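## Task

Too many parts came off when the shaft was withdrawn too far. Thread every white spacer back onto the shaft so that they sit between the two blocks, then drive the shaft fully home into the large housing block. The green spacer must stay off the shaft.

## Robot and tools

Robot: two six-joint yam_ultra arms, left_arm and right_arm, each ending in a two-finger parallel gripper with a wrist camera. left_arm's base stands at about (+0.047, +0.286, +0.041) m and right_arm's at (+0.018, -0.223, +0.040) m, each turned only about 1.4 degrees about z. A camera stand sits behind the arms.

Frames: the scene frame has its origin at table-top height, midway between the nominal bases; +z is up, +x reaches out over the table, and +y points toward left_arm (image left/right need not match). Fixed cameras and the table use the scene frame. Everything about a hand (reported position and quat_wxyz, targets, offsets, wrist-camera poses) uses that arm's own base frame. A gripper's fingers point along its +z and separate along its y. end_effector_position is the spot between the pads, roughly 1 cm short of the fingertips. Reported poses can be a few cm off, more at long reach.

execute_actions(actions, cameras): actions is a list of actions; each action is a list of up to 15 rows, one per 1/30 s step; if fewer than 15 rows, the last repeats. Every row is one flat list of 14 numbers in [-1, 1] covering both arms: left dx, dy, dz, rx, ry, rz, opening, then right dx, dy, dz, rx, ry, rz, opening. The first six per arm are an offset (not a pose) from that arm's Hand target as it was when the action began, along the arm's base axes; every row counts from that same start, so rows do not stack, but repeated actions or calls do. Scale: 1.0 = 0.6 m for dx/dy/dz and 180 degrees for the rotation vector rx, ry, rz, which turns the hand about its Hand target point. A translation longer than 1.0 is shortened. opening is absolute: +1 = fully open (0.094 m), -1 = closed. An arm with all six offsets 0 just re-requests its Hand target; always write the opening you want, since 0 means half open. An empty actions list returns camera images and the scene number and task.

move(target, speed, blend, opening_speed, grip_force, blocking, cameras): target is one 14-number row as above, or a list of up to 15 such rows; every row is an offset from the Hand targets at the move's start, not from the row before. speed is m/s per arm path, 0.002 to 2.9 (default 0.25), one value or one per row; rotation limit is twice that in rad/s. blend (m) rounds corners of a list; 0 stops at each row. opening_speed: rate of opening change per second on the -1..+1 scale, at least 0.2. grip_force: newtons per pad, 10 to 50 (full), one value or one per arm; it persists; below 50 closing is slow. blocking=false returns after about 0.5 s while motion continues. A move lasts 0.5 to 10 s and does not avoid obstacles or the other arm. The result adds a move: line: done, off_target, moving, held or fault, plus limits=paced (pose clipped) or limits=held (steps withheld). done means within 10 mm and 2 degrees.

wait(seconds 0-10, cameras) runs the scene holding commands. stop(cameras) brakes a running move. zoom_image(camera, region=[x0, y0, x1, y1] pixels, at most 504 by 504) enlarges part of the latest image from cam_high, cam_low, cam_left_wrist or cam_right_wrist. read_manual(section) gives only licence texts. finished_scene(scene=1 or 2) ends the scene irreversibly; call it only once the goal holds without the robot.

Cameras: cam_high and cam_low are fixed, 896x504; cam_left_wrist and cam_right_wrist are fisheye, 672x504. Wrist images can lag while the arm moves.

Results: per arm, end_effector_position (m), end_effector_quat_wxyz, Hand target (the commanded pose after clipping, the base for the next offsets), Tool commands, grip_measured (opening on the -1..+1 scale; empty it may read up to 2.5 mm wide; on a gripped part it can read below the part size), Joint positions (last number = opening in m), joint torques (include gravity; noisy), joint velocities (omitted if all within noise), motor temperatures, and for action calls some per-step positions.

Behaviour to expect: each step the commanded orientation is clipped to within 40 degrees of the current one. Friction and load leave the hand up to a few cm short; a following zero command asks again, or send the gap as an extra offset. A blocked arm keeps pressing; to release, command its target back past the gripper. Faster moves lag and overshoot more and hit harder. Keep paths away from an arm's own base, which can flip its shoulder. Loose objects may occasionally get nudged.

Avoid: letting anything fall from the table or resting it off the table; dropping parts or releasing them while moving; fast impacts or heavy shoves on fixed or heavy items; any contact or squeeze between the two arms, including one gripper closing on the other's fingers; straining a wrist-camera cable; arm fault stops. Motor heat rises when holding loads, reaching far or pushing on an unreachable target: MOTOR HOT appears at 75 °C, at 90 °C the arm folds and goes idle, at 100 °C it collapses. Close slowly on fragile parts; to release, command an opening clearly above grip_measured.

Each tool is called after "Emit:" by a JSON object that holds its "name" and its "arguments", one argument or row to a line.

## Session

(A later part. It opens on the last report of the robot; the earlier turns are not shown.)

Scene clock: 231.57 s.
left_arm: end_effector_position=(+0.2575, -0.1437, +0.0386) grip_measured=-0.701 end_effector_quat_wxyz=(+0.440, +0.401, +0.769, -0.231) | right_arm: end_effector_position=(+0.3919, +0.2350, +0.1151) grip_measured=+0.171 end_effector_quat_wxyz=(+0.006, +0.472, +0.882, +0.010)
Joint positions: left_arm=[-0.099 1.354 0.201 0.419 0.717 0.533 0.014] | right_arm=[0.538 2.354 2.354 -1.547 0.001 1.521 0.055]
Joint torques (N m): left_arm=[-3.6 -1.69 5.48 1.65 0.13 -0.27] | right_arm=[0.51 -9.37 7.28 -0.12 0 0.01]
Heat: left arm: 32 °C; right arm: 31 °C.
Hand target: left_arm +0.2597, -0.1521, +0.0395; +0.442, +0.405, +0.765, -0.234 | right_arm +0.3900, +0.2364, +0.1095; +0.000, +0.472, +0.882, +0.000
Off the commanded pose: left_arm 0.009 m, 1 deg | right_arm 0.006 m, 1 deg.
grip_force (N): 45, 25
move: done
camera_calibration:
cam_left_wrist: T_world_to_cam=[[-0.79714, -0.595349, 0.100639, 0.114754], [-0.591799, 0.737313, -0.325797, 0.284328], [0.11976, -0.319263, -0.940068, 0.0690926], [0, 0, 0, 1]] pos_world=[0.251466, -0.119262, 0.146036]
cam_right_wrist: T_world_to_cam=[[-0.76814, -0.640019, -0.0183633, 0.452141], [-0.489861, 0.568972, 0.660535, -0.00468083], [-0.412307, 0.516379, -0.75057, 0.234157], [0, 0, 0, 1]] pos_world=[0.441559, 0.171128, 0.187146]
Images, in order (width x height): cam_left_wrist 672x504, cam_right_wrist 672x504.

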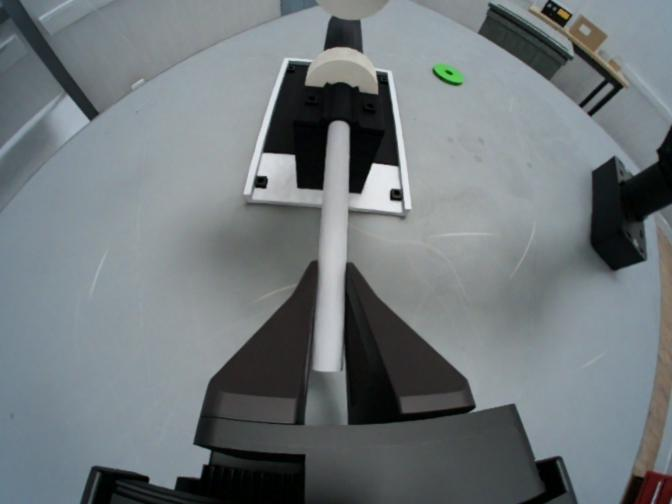

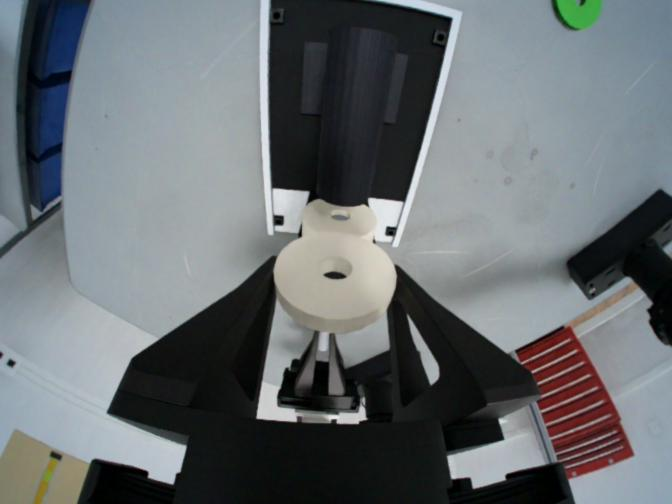

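Emit:
{"name": "zoom_image", "arguments": {
  "camera": "cam_right_wrist",
  "region": [315, 195, 365, 235]
}}

Emit:
{"name": "wait", "arguments": {
  "seconds": 0.1,
  "cameras": ["cam_low"]
}}

Emit:
{"name": "zoom_image", "arguments": {
  "camera": "cam_low",
  "region": [380, 225, 430, 265]
}}

Scaled by 10.080 from the camera's 672x504 image, which has a finer 960x720 frame.

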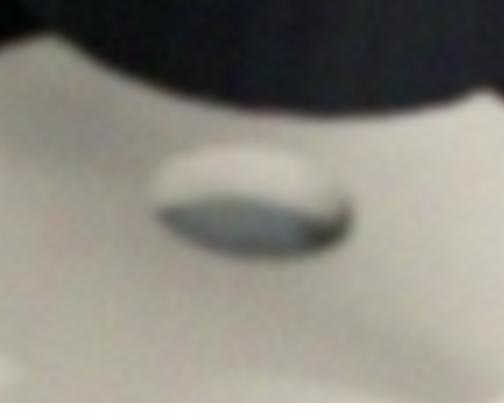

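Scene clock: 233.30 s.
left_arm: end_effector_position=(+0.2575, -0.1437, +0.0386) grip_measured=-0.701 end_effector_quat_wxyz=(+0.440, +0.401, +0.769, -0.231) | right_arm: end_effector_position=(+0.3919, +0.2350, +0.1151) grip_measured=+0.171 end_effector_quat_wxyz=(+0.006, +0.472, +0.882, +0.010)
Joint positions: left_arm=[-0.099 1.354 0.201 0.419 0.717 0.533 0.014] | right_arm=[0.538 2.354 2.354 -1.547 0.001 1.521 0.055]
Joint torques (N m): left_arm=[-3.59 -1.78 5.35 1.67 0.13 -0.27] | right_arm=[0.5 -9.4 7.3 -0.08 0 0.01]
Heat: left arm: 32 °C; right arm: 30 °C.
Hand target: left_arm +0.2597, -0.1521, +0.0395; +0.442, +0.405, +0.765, -0.234 | right_arm +0.3901, +0.2364, +0.1095; +0.000, +0.472, +0.882, +0.000
Tool commands: left_gripper/opening=-1.0 right_gripper/opening=+0.0
Off the commanded pose: left_arm 0.009 m, 1 deg | right_arm 0.006 m, 1 deg.
grip_force (N): 45, 25
wait: 0.10 s; at rest from the start
Images, in order (width x height): cam_low 896x504.

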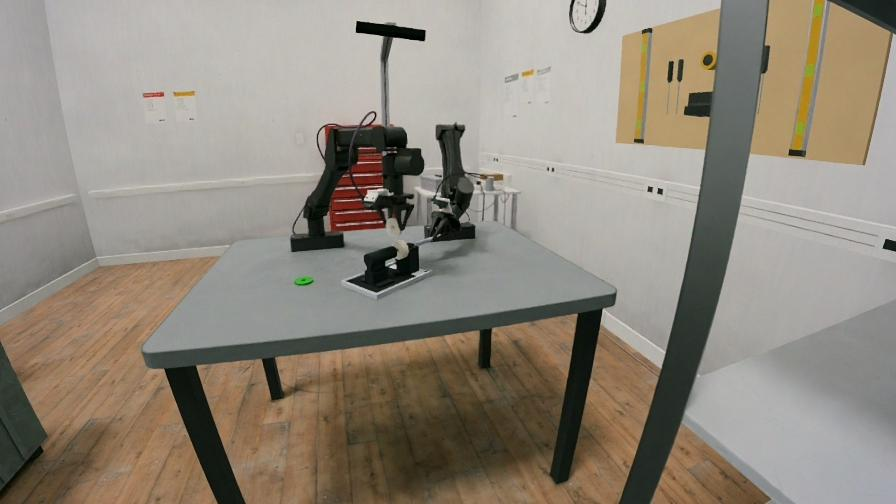

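Scaled by 10.080 from the camera's 896x504 image, which has a finer 1280x720 frame.

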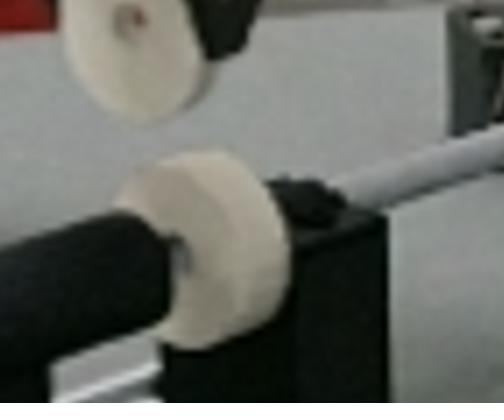

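Emit:
{"name": "move", "arguments": {
  "target": [
    [-0.0055,0.0085,0.0,0,0,0,-1,0.0,0.0,0.0,0,0,0,-0.0],
    [-0.0055,0.0085,0.0,0,0,0,-0.3,0.0,0.0,0.0,0,0,0,-0.0],
    [0.028,-0.0335,0.012,0,0,0,-0.3,0.0,0.0,0.0,0,0,0,-0.0]
  ],
  "speed": 0.05,
  "opening_speed": 0.5,
  "cameras": ["cam_left_wrist"]
}}

Emit:
{"name": "zoom_image", "arguments": {
  "camera": "cam_left_wrist",
  "region": [230, 100, 430, 400]
}}

Scene clock: 242.60 s.
left_arm: end_effector_position=(+0.2683, -0.1684, +0.0391) grip_measured=-0.302 end_effector_quat_wxyz=(+0.429, +0.403, +0.773, -0.235) | right_arm: end_effector_position=(+0.3919, +0.2350, +0.1151) grip_measured=+0.171 end_effector_quat_wxyz=(+0.006, +0.472, +0.882, +0.010)
Joint positions: left_arm=[-0.223 1.426 0.259 0.467 0.628 0.438 0.033] | right_arm=[0.538 2.354 2.354 -1.547 0.001 1.521 0.055]
Joint torques (N m): left_arm=[-0.58 -3.29 6.45 1.62 0.3 -0.05] | right_arm=[0.5 -9.42 7.31 -0.07 -0.01 0.01]
Heat: left arm: 32 °C; right arm: 30 °C.
Hand target: left_arm +0.2765, -0.1722, +0.0466; +0.442, +0.405, +0.765, -0.234 | right_arm +0.3901, +0.2364, +0.1095; +0.000, +0.472, +0.882, +0.000
Off the commanded pose: left_arm 0.012 m, 2 deg | right_arm 0.006 m, 1 deg.
grip_force (N): 45, 25
move: off_target (left_arm)
camera_calibration:
cam_left_wrist: T_world_to_cam=[[-0.799623, -0.589313, 0.115386, 0.10965], [-0.592866, 0.744194, -0.30771, 0.309784], [0.0954674, -0.31446, -0.944458, 0.067951], [0, 0, 0, 1]] pos_world=[0.264852, -0.144554, 0.146848]
Images, in order (width x height): cam_left_wrist 672x504.

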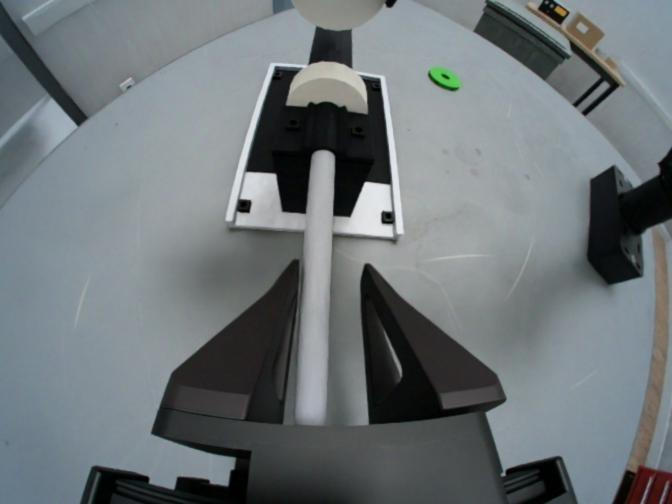

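Scaled by 1.680 from the camera's 672x504 image, which has a finer 960x720 frame.

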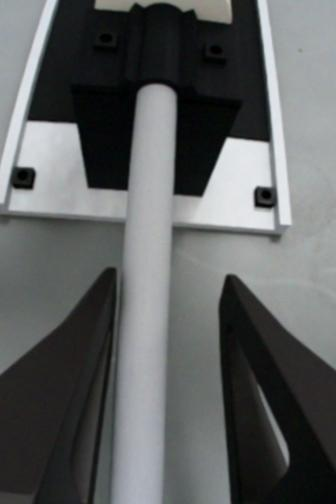

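Emit:
{"name": "move", "arguments": {
  "target": [
    [-0.03,0.04,0.01,0,0,0,-0.2,0.0,0.0,0.0,0,0,0,-0.0],
    [-0.03,0.036,-0.006,-0.0827,-0.0562,0,-0.2,0.0,0.0,0.0,0,0,0,-0.0]
  ],
  "speed": 0.1,
  "cameras": ["cam_left_wrist","cam_low"]
}}

Emit:
{"name": "zoom_image", "arguments": {
  "camera": "cam_left_wrist",
  "region": [230, 100, 430, 400]
}}

Emit:
{"name": "zoom_image", "arguments": {
  "camera": "cam_low",
  "region": [380, 180, 490, 270]
}}

Scene clock: 248.57 s.
left_arm: end_effector_position=(+0.2583, -0.1504, +0.0371) grip_measured=-0.202 end_effector_quat_wxyz=(+0.537, +0.364, +0.701, -0.296) | right_arm: end_effector_position=(+0.3919, +0.2350, +0.1151) grip_measured=+0.171 end_effector_quat_wxyz=(+0.006, +0.472, +0.882, +0.010)
Joint positions: left_arm=[-0.038 1.978 0.058 1.507 0.902 0.307 0.037] | right_arm=[0.538 2.354 2.354 -1.547 0.001 1.521 0.055]
Joint torques (N m): left_arm=[0.47 -4.3 0.9 2.02 0.4 -0.04] | right_arm=[0.5 -9.42 7.27 -0.08 -0.01 0]
Heat: left arm: 32 °C; right arm: 30 °C.
Hand target: left_arm +0.2585, -0.1506, +0.0430; +0.556, +0.364, +0.687, -0.295 | right_arm +0.3901, +0.2364, +0.1095; +0.000, +0.472, +0.882, +0.000
Off the commanded pose: left_arm 0.006 m, 3 deg | right_arm 0.006 m, 1 deg.
joint sent to its limit (left arm) — joint 4 (wrist pitch), upper limit. The joint targets still meet the commanded pose.
grip_force (N): 45, 25
move: off_target (left_arm)
camera_calibration:
cam_left_wrist: T_world_to_cam=[[-0.818578, -0.560031, 0.127655, 0.121354], [-0.522573, 0.633849, -0.570222, 0.264878], [0.238427, -0.53348, -0.811512, -0.00222283], [0, 0, 0, 1]] pos_world=[0.238286, -0.101117, 0.133744]
Images, in order (width x height): cam_low 896x504, cam_left_wrist 672x504.

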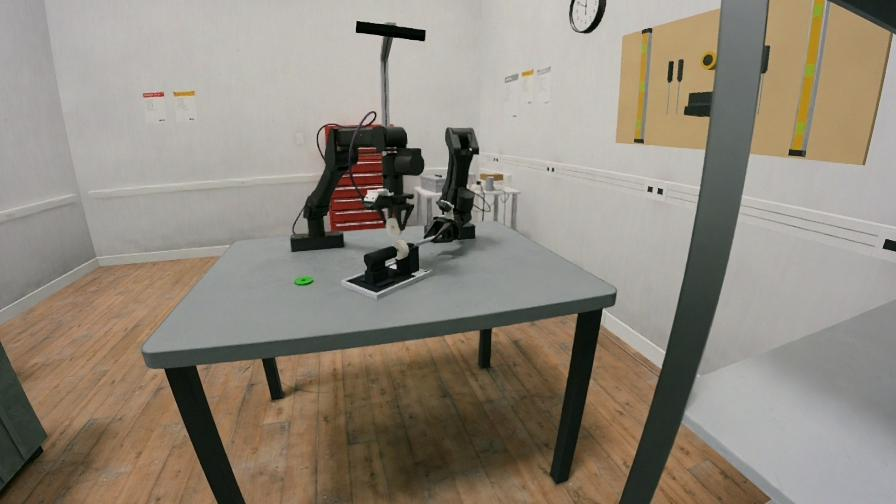

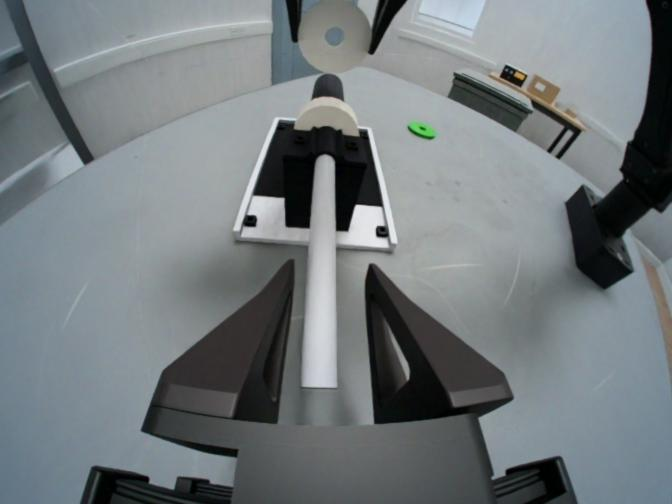

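Scaled by 1.680 from the camera's 672x504 image, which has a finer 960x720 frame.

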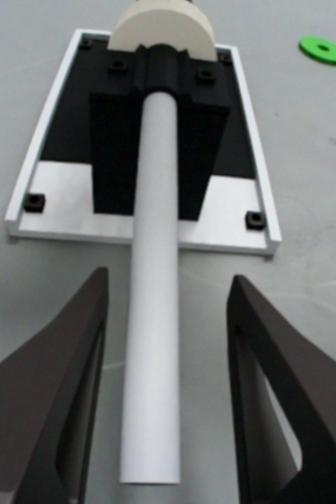

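Scaled by 4.582 from the camera's 896x504 image, which has a finer 1280x720 frame.

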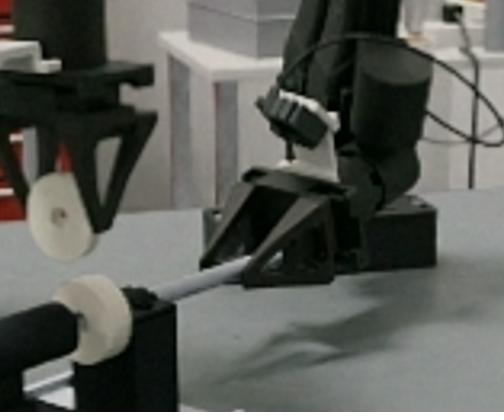

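Emit:
{"name": "move", "arguments": {
  "target": [
    [0.024,-0.023,0.005,0,0,0,-0.2,0.0,0.0,0.0,0,0,0,-0.0]
  ],
  "speed": 0.06,
  "cameras": ["cam_left_wrist","cam_low"]
}}

Emit:
{"name": "zoom_image", "arguments": {
  "camera": "cam_left_wrist",
  "region": [230, 130, 430, 430]
}}

Emit:
{"name": "zoom_image", "arguments": {
  "camera": "cam_low",
  "region": [380, 180, 490, 270]
}}

Scene clock: 250.30 s.
left_arm: end_effector_position=(+0.2688, -0.1628, +0.0401) grip_measured=-0.202 end_effector_quat_wxyz=(+0.538, +0.361, +0.700, -0.299) | right_arm: end_effector_position=(+0.3919, +0.2350, +0.1151) grip_measured=+0.171 end_effector_quat_wxyz=(+0.006, +0.472, +0.882, +0.010)
Joint positions: left_arm=[-0.105 1.978 0.098 1.507 0.844 0.253 0.037] | right_arm=[0.538 2.354 2.354 -1.547 0.001 1.521 0.055]
Joint torques (N m): left_arm=[-0.38 -4.26 1.95 2.05 0.16 0] | right_arm=[0.5 -9.43 7.28 -0.08 -0.01 0.01]
Heat: left arm: 33 °C; right arm: 30 °C.
Hand target: left_arm +0.2729, -0.1644, +0.0460; +0.556, +0.364, +0.687, -0.295 | right_arm +0.3901, +0.2364, +0.1095; +0.000, +0.472, +0.882, +0.000
Off the commanded pose: left_arm 0.007 m, 3 deg | right_arm 0.006 m, 1 deg.
joint sent to its limit (left arm) — joint 4 (wrist pitch), upper limit. The joint targets still meet the commanded pose.
grip_force (N): 45, 25
move: off_target (left_arm)
camera_calibration:
cam_left_wrist: T_world_to_cam=[[-0.818262, -0.558836, 0.134721, 0.122535], [-0.523659, 0.627969, -0.575705, 0.279472], [0.237124, -0.541625, -0.806483, -0.0099898], [0, 0, 0, 1]] pos_world=[0.248983, -0.112433, 0.136329]
Images, in order (width x height): cam_low 896x504, cam_left_wrist 672x504.

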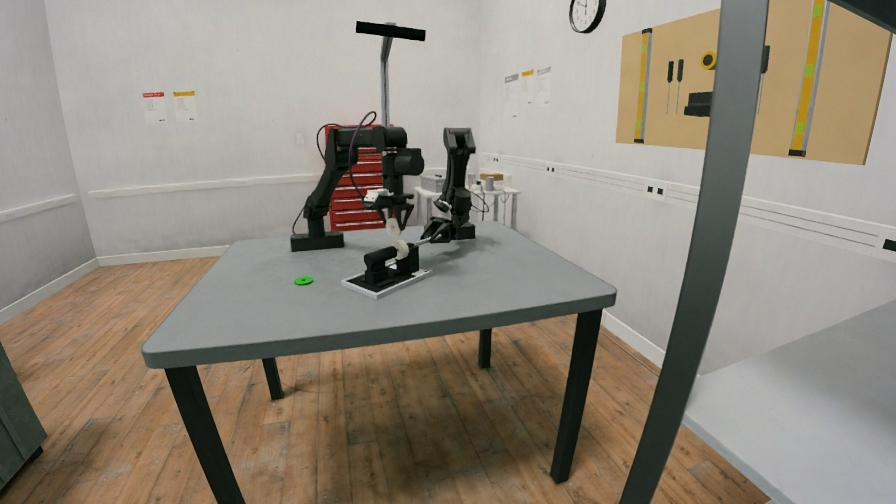

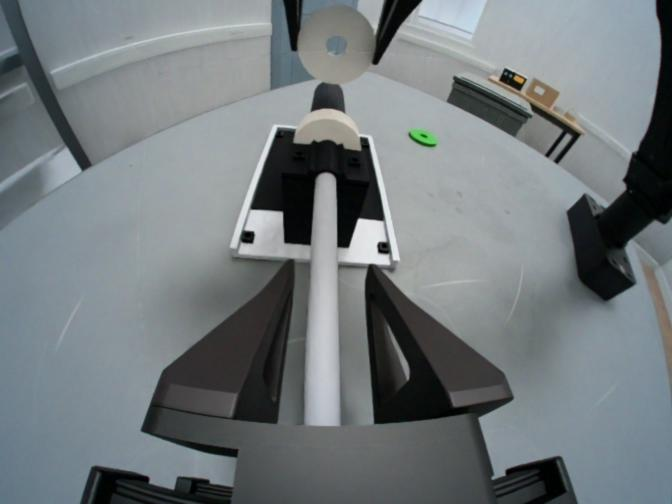

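Scaled by 1.680 from the camera's 672x504 image, which has a finer 960x720 frame.

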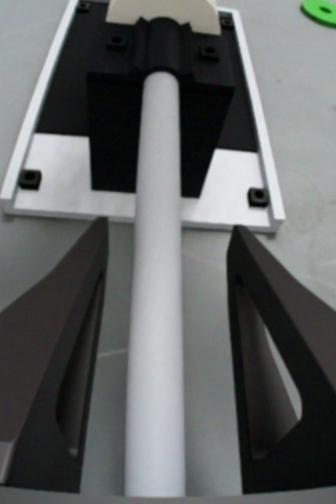

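Scaled by 4.582 from the camera's 896x504 image, which has a finer 1280x720 frame.

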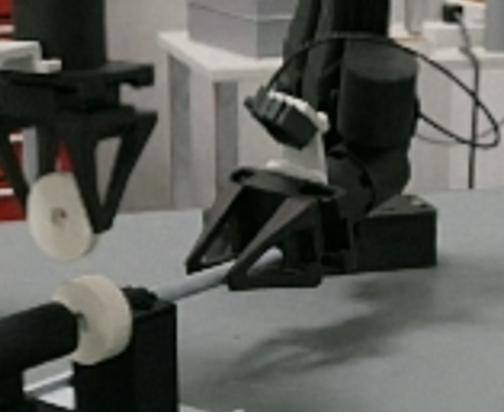

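Emit:
{"name": "move", "arguments": {
  "target": [
    [0.002,0.0015,0.0,0,0,0,-0.6,0.0,0.0,0.0,0,0,0,-0.0],
    [0.0209,-0.026,0.0,0,0,0,-0.6,0.0,0.0,0.0,0,0,0,-0.0]
  ],
  "speed": 0.05,
  "cameras": ["cam_left_wrist","cam_right_wrist"]
}}

Emit:
{"name": "zoom_image", "arguments": {
  "camera": "cam_left_wrist",
  "region": [230, 130, 430, 430]
}}

Emit:
{"name": "zoom_image", "arguments": {
  "camera": "cam_right_wrist",
  "region": [315, 195, 365, 235]
}}

Scene clock: 252.93 s.
left_arm: end_effector_position=(+0.2803, -0.1777, +0.0383) grip_measured=-0.598 end_effector_quat_wxyz=(+0.537, +0.360, +0.702, -0.299) | right_arm: end_effector_position=(+0.3919, +0.2350, +0.1151) grip_measured=+0.171 end_effector_quat_wxyz=(+0.006, +0.472, +0.882, +0.010)
Joint positions: left_arm=[-0.18 2.004 0.15 1.507 0.772 0.214 0.019] | right_arm=[0.538 2.354 2.354 -1.547 0.001 1.521 0.055]
Joint torques (N m): left_arm=[-0.58 -4.82 2.43 2.05 0.17 -0.01] | right_arm=[0.53 -9.4 7.28 -0.08 -0.01 0.01]
Heat: left arm: 34 °C; right arm: 30 °C.
Hand target: left_arm +0.2855, -0.1800, +0.0460; +0.556, +0.364, +0.687, -0.295 | right_arm +0.3901, +0.2364, +0.1095; +0.000, +0.472, +0.882, +0.000
Off the commanded pose: left_arm 0.010 m, 3 deg | right_arm 0.006 m, 1 deg.
joint sent to its limit (left arm) — joint 4 (wrist pitch), upper limit. The joint targets still meet the commanded pose.
grip_force (N): 45, 25
move: off_target (left_arm)
camera_calibration:
cam_left_wrist: T_world_to_cam=[[-0.816777, -0.560689, 0.136025, 0.123014], [-0.526253, 0.627357, -0.574005, 0.294415], [0.236502, -0.540417, -0.807475, -0.0218372], [0, 0, 0, 1]] pos_world=[0.260576, -0.127532, 0.134629]
cam_right_wrist: T_world_to_cam=[[-0.76814, -0.640019, -0.0183633, 0.452141], [-0.489861, 0.568972, 0.660535, -0.00468083], [-0.412307, 0.516379, -0.75057, 0.234157], [0, 0, 0, 1]] pos_world=[0.441559, 0.171128, 0.187146]
Images, in order (width x height): cam_left_wrist 672x504, cam_right_wrist 672x504.

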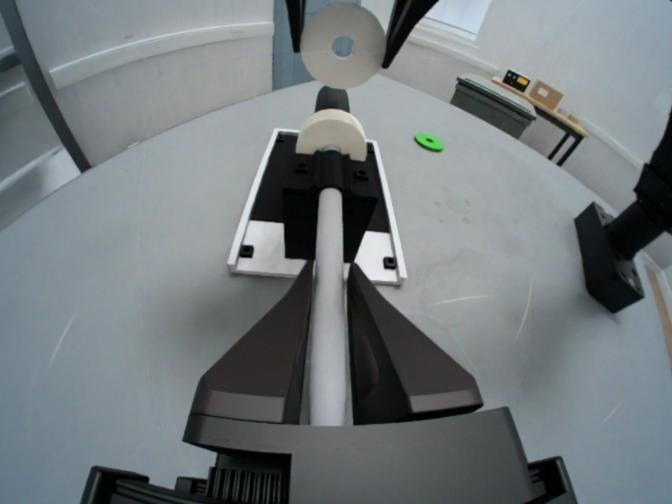

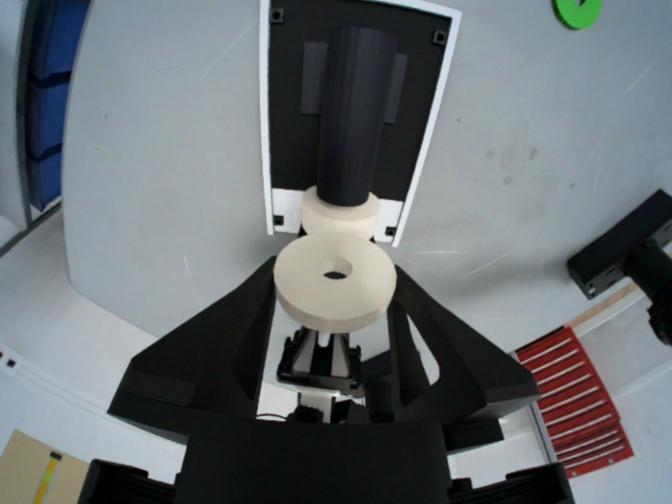

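Scaled by 1.680 from the camera's 672x504 image, which has a finer 960x720 frame.

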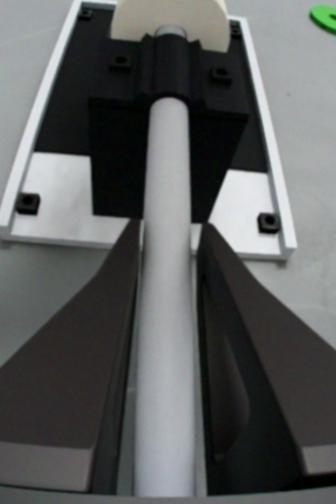

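Scaled by 10.080 from the camera's 672x504 image, which has a finer 960x720 frame.

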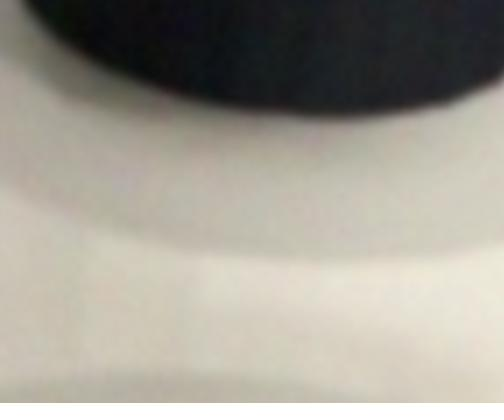

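Emit:
{"name": "move", "arguments": {
  "target": [
    [0.0060,-0.0086,0.0,0,0,0,-0.6,0.0,0.0,0.0,0,0,0,-0.0]
  ],
  "speed": 0.05,
  "cameras": ["cam_left_wrist","cam_right_wrist","cam_low"]
}}

Emit:
{"name": "zoom_image", "arguments": {
  "camera": "cam_left_wrist",
  "region": [270, 80, 400, 210]
}}

Emit:
{"name": "zoom_image", "arguments": {
  "camera": "cam_right_wrist",
  "region": [280, 180, 390, 290]
}}

Emit:
{"name": "zoom_image", "arguments": {
  "camera": "cam_low",
  "region": [370, 215, 450, 275]
}}

Scene clock: 255.70 s.
left_arm: end_effector_position=(+0.2811, -0.1783, +0.0362) grip_measured=-0.598 end_effector_quat_wxyz=(+0.535, +0.355, +0.707, -0.297) | right_arm: end_effector_position=(+0.3919, +0.2350, +0.1151) grip_measured=+0.171 end_effector_quat_wxyz=(+0.006, +0.472, +0.882, +0.010)
Joint positions: left_arm=[-0.19 2.008 0.15 1.507 0.75 0.203 0.019] | right_arm=[0.538 2.354 2.354 -1.547 0.001 1.521 0.055]
Joint torques (N m): left_arm=[-1.74 -4.82 3.82 2.09 0.13 -0.07] | right_arm=[0.5 -9.39 7.27 -0.08 -0.01 0.01]
Heat: left arm: 34 °C; right arm: 30 °C.
Hand target: left_arm +0.2891, -0.1851, +0.0461; +0.556, +0.364, +0.687, -0.295 | right_arm +0.3901, +0.2364, +0.1095; +0.000, +0.472, +0.882, +0.000
Off the commanded pose: left_arm 0.014 m, 4 deg | right_arm 0.006 m, 1 deg.
grip_force (N): 45, 25
move: off_target (left_arm)
camera_calibration:
cam_left_wrist: T_world_to_cam=[[-0.807922, -0.571423, 0.144005, 0.118974], [-0.540715, 0.621696, -0.566676, 0.296756], [0.234285, -0.535696, -0.811259, -0.0224354], [0, 0, 0, 1]] pos_world=[0.261838, -0.128526, 0.132831]
cam_right_wrist: T_world_to_cam=[[-0.76814, -0.640019, -0.0183633, 0.452141], [-0.489861, 0.568972, 0.660535, -0.00468083], [-0.412307, 0.516379, -0.75057, 0.234157], [0, 0, 0, 1]] pos_world=[0.441559, 0.171128, 0.187146]
Images, in order (width x height): cam_low 896x504, cam_left_wrist 672x504, cam_right_wrist 672x504.

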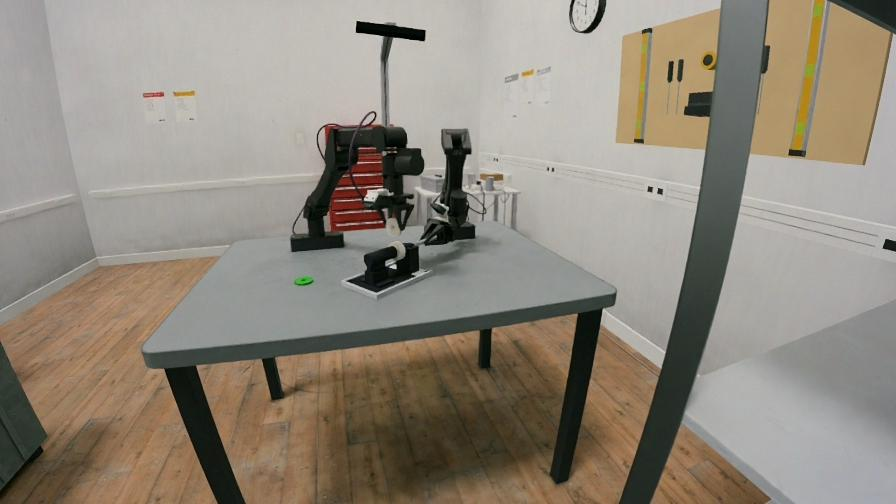

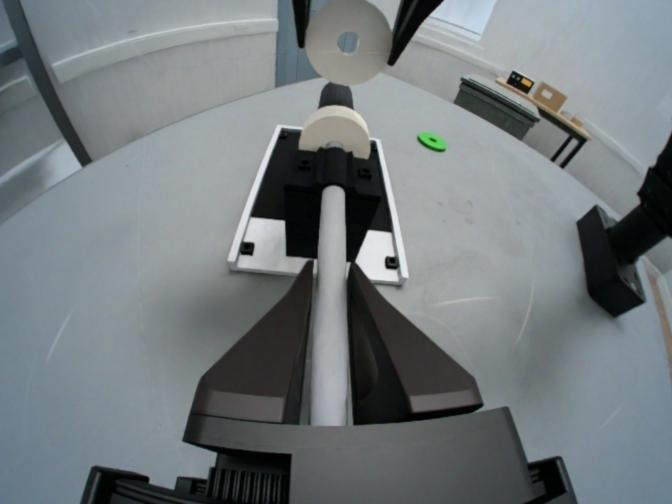

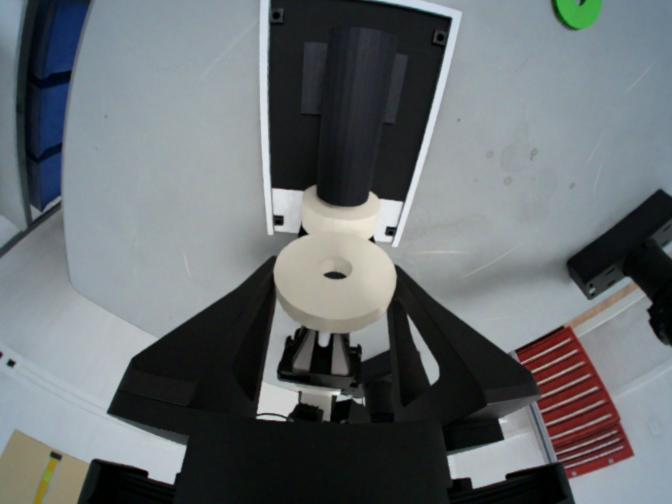

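Scaled by 3.877 from the camera's 672x504 image, which has a finer 960x720 frame.

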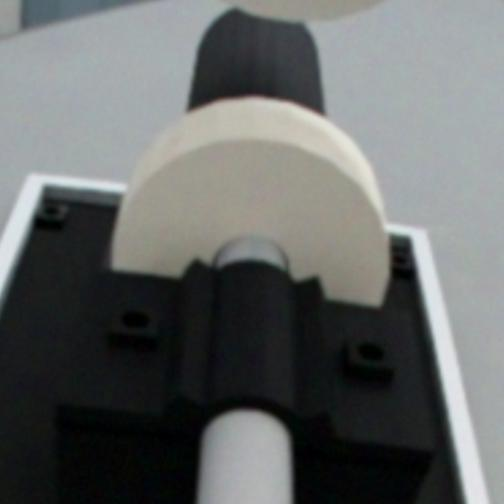

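Scaled by 4.582 from the camera's 672x504 image, which has a finer 960x720 frame.

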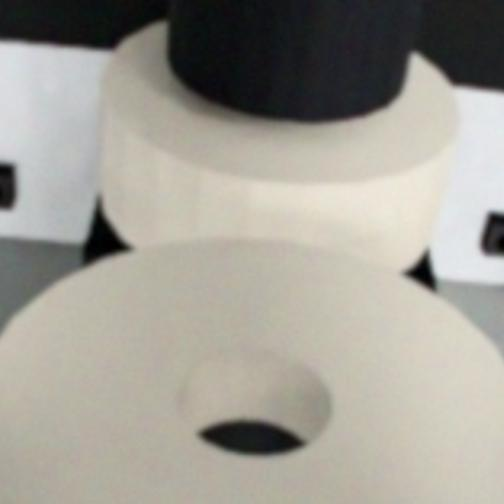

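Scaled by 6.300 from the camera's 896x504 image, which has a finer 1280x720 frame.

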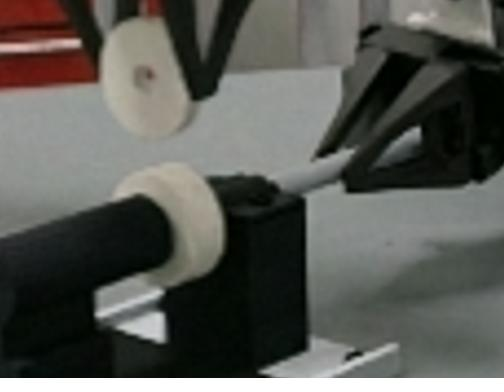

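Emit:
{"name": "move", "arguments": {
  "target": [
    [0.010,-0.0146,0.003,0.03,0.02,0,-0.6,0.0,0.0,0.0,0,0,0,-0.0]
  ],
  "speed": 0.05,
  "cameras": ["cam_left_wrist","cam_right_wrist"]
}}

Emit:
{"name": "zoom_image", "arguments": {
  "camera": "cam_left_wrist",
  "region": [270, 80, 400, 210]
}}

Emit:
{"name": "zoom_image", "arguments": {
  "camera": "cam_right_wrist",
  "region": [280, 180, 390, 290]
}}

Scene clock: 258.30 s.
left_arm: end_effector_position=(+0.2911, -0.1908, +0.0417) grip_measured=-0.598 end_effector_quat_wxyz=(+0.510, +0.374, +0.723, -0.276) | right_arm: end_effector_position=(+0.3919, +0.2350, +0.1151) grip_measured=+0.171 end_effector_quat_wxyz=(+0.006, +0.472, +0.882, +0.010)
Joint positions: left_arm=[-0.255 1.802 0.219 1.152 0.672 0.259 0.019] | right_arm=[0.538 2.354 2.354 -1.547 0.001 1.521 0.055]
Joint torques (N m): left_arm=[-0.69 -7.56 4.4 1.38 0.13 0.08] | right_arm=[0.49 -9.43 7.3 -0.08 -0.01 0.01]
Heat: left arm: 34 °C; right arm: 30 °C.
Hand target: left_arm +0.2952, -0.1938, +0.0479; +0.517, +0.380, +0.717, -0.273 | right_arm +0.3901, +0.2364, +0.1095; +0.000, +0.472, +0.882, +0.000
Off the commanded pose: left_arm 0.008 m, 1 deg | right_arm 0.006 m, 1 deg.
grip_force (N): 45, 25
move: done
camera_calibration:
cam_left_wrist: T_world_to_cam=[[-0.809535, -0.574454, 0.121057, 0.119847], [-0.548969, 0.667649, -0.502869, 0.321536], [0.208052, -0.473547, -0.855843, -0.00565156], [0, 0, 0, 1]] pos_world=[0.27471, -0.148503, 0.142346]
cam_right_wrist: T_world_to_cam=[[-0.76814, -0.640019, -0.0183633, 0.452141], [-0.489861, 0.568972, 0.660535, -0.00468083], [-0.412307, 0.516379, -0.75057, 0.234157], [0, 0, 0, 1]] pos_world=[0.441559, 0.171128, 0.187146]
Images, in order (width x height): cam_left_wrist 672x504, cam_right_wrist 672x504.

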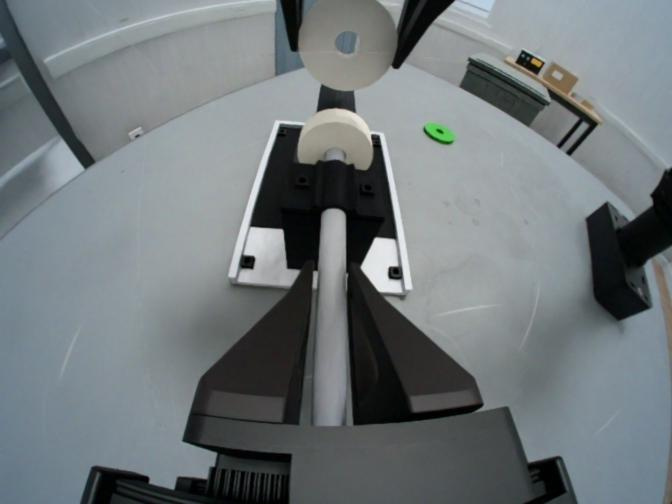

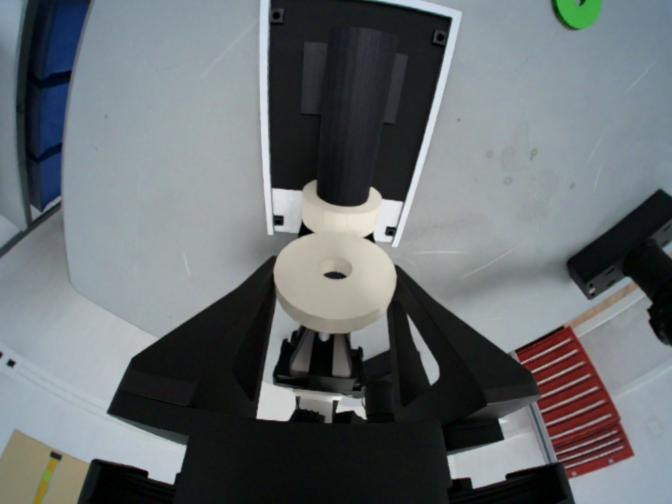

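Scaled by 3.877 from the camera's 672x504 image, which has a finer 960x720 frame.

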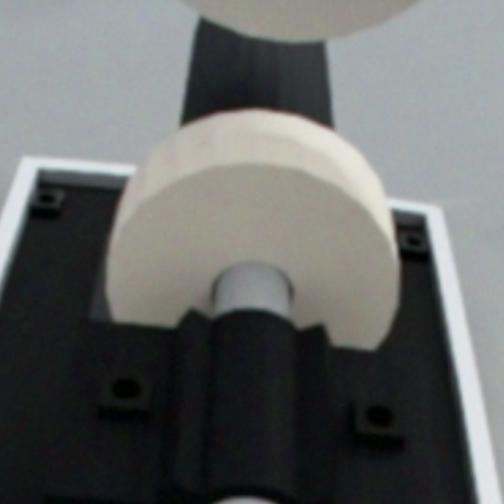

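Scaled by 4.582 from the camera's 672x504 image, which has a finer 960x720 frame.

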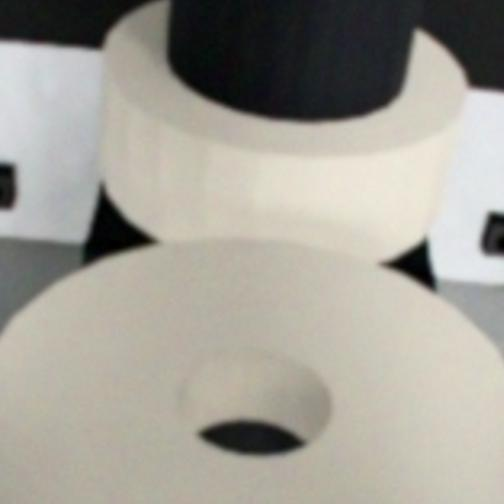

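Emit:
{"name": "move", "arguments": {
  "target": [
    [0.0060,-0.0086,0.0,0,0,0,-0.6,0.0,0.0,0.0,0,0,0,-0.0]
  ],
  "speed": 0.05,
  "cameras": ["cam_left_wrist","cam_right_wrist"]
}}

Emit:
{"name": "zoom_image", "arguments": {
  "camera": "cam_left_wrist",
  "region": [270, 80, 400, 210]
}}

Emit:
{"name": "zoom_image", "arguments": {
  "camera": "cam_right_wrist",
  "region": [280, 180, 390, 290]
}}

Scene clock: 259.80 s.
left_arm: end_effector_position=(+0.2941, -0.1958, +0.0433) grip_measured=-0.598 end_effector_quat_wxyz=(+0.512, +0.378, +0.721, -0.274) | right_arm: end_effector_position=(+0.3919, +0.2350, +0.1151) grip_measured=+0.171 end_effector_quat_wxyz=(+0.006, +0.472, +0.882, +0.010)
Joint positions: left_arm=[-0.274 1.802 0.236 1.143 0.655 0.259 0.019] | right_arm=[0.538 2.354 2.354 -1.547 0.001 1.521 0.055]
Joint torques (N m): left_arm=[-0.69 -6.57 4.59 1.46 0.17 -0.05] | right_arm=[0.49 -9.39 7.3 -0.08 -0.01 0.01]
Heat: left arm: 34 °C; right arm: 30 °C.
Hand target: left_arm +0.2987, -0.1990, +0.0479; +0.516, +0.380, +0.717, -0.273 | right_arm +0.3901, +0.2364, +0.1095; +0.000, +0.472, +0.882, +0.000
Off the commanded pose: left_arm 0.007 m, 1 deg | right_arm 0.006 m, 1 deg.
grip_force (N): 45, 25
move: done
camera_calibration:
cam_left_wrist: T_world_to_cam=[[-0.812967, -0.571601, 0.111162, 0.121247], [-0.541722, 0.672371, -0.504435, 0.326164], [0.213594, -0.470308, -0.856264, -0.00828749], [0, 0, 0, 1]] pos_world=[0.27703, -0.153896, 0.143954]
cam_right_wrist: T_world_to_cam=[[-0.76814, -0.640019, -0.0183633, 0.452141], [-0.489861, 0.568972, 0.660535, -0.00468083], [-0.412307, 0.516379, -0.75057, 0.234157], [0, 0, 0, 1]] pos_world=[0.441559, 0.171128, 0.187146]
Images, in order (width x height): cam_left_wrist 672x504, cam_right_wrist 672x504.

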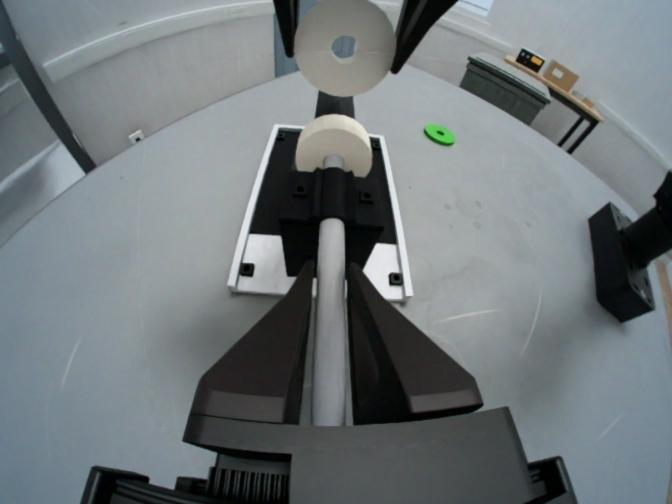

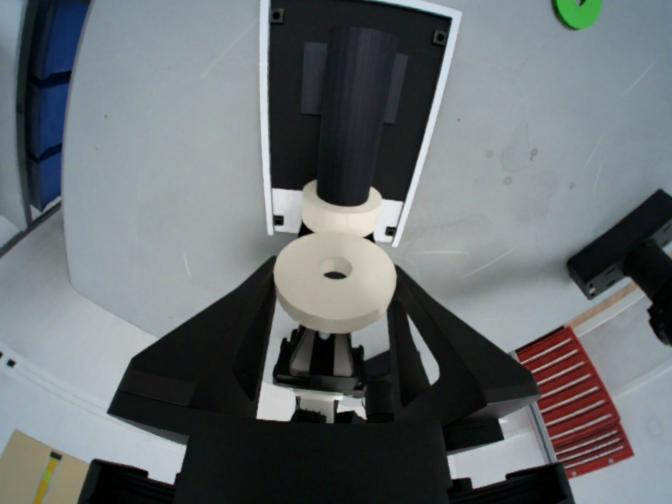

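Scaled by 3.877 from the camera's 672x504 image, which has a finer 960x720 frame.

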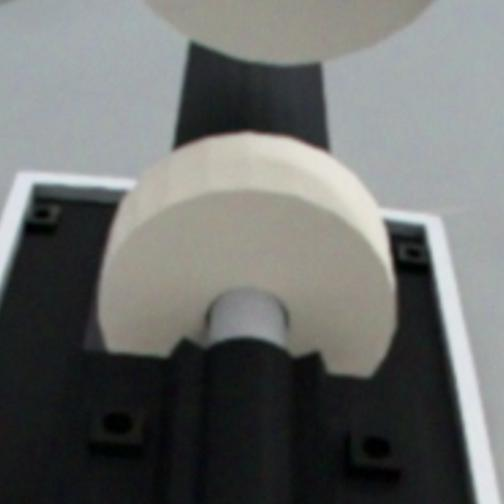

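Scaled by 4.582 from the camera's 672x504 image, which has a finer 960x720 frame.

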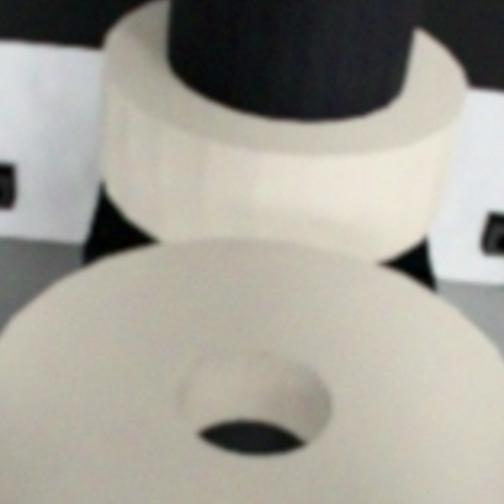

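Emit:
{"name": "move", "arguments": {
  "target": [
    [0.0022,-0.0032,0.0,0,0,0,-0.6,0.0,0.0,0.0,0,0,0,-0.0],
    [0.0022,-0.0032,0.0,0,0,0,-1,0.0,0.0,0.0,0,0,0,-0.0],
    [-0.008,0.0117,0.0,0,0,0,-1,0.0,0.0,0.0,0,0,0,-0.0]
  ],
  "speed": 0.05,
  "opening_speed": 1,
  "cameras": ["cam_left_wrist","cam_right_wrist"]
}}

Emit:
{"name": "zoom_image", "arguments": {
  "camera": "cam_left_wrist",
  "region": [270, 80, 400, 210]
}}

Emit:
{"name": "zoom_image", "arguments": {
  "camera": "cam_right_wrist",
  "region": [280, 180, 390, 290]
}}

Scene clock: 262.87 s.
left_arm: end_effector_position=(+0.2962, -0.1949, +0.0441) grip_measured=-0.701 end_effector_quat_wxyz=(+0.512, +0.376, +0.721, -0.275) | right_arm: end_effector_position=(+0.3919, +0.2350, +0.1151) grip_measured=+0.171 end_effector_quat_wxyz=(+0.006, +0.472, +0.882, +0.010)
Joint positions: left_arm=[-0.268 1.802 0.242 1.138 0.66 0.257 0.014] | right_arm=[0.538 2.354 2.354 -1.547 0.001 1.521 0.055]
Joint torques (N m): left_arm=[1.16 -8.02 2.32 1.44 0.34 0.12] | right_arm=[0.5 -9.4 7.27 -0.08 0 0.01]
Heat: left arm: 34 °C; right arm: 30 °C.
Hand target: left_arm +0.2939, -0.1920, +0.0480; +0.517, +0.380, +0.717, -0.273 | right_arm +0.3901, +0.2364, +0.1095; +0.000, +0.472, +0.882, +0.000
Off the commanded pose: left_arm 0.005 m, 1 deg | right_arm 0.006 m, 1 deg.
grip_force (N): 45, 25
move: done
camera_calibration:
cam_left_wrist: T_world_to_cam=[[-0.81144, -0.573169, 0.114204, 0.122449], [-0.543969, 0.669247, -0.506168, 0.327246], [0.213689, -0.472848, -0.85484, -0.00819901], [0, 0, 0, 1]] pos_world=[0.279124, -0.152701, 0.144649]
cam_right_wrist: T_world_to_cam=[[-0.76814, -0.640019, -0.0183633, 0.452141], [-0.489861, 0.568972, 0.660535, -0.00468083], [-0.412307, 0.516379, -0.75057, 0.234157], [0, 0, 0, 1]] pos_world=[0.441559, 0.171128, 0.187146]
Images, in order (width x height): cam_left_wrist 672x504, cam_right_wrist 672x504.

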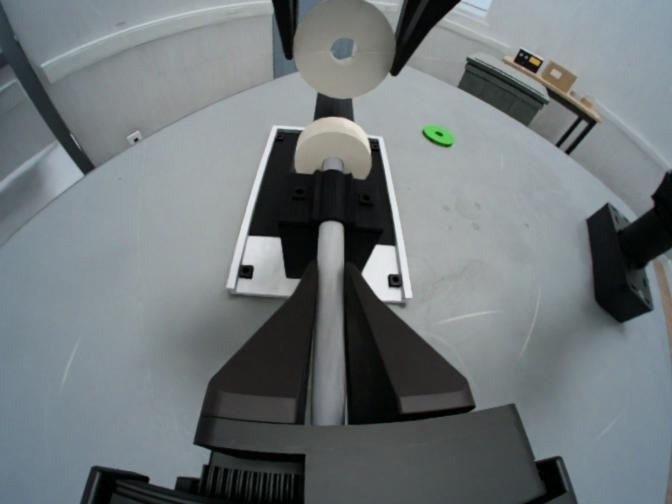

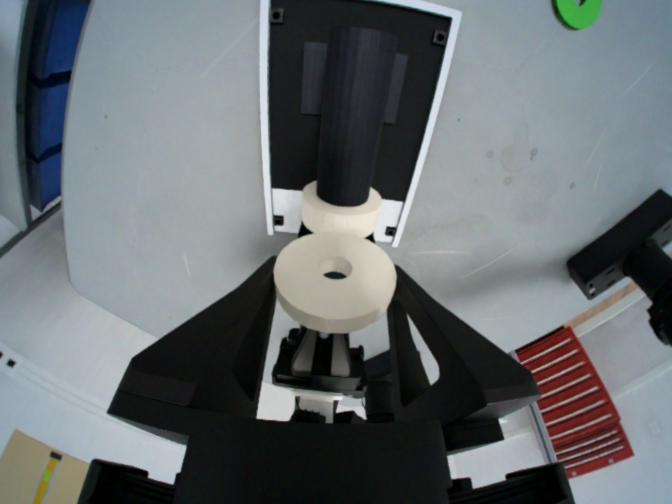

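Scaled by 3.877 from the camera's 672x504 image, which has a finer 960x720 frame.

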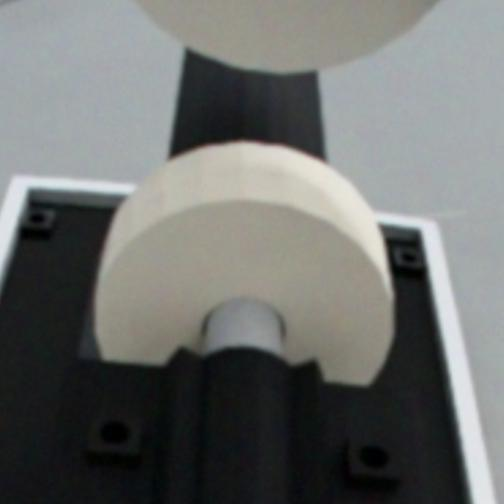

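Scaled by 4.582 from the camera's 672x504 image, which has a finer 960x720 frame.

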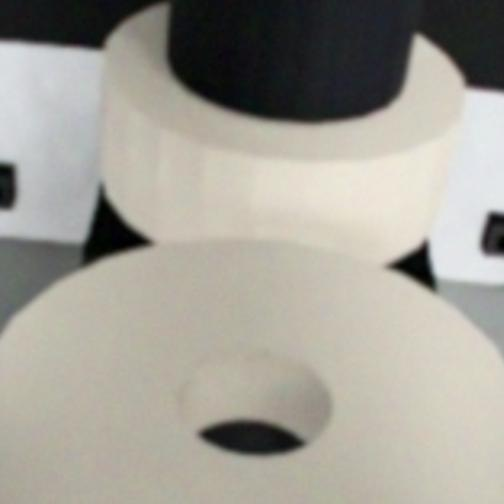

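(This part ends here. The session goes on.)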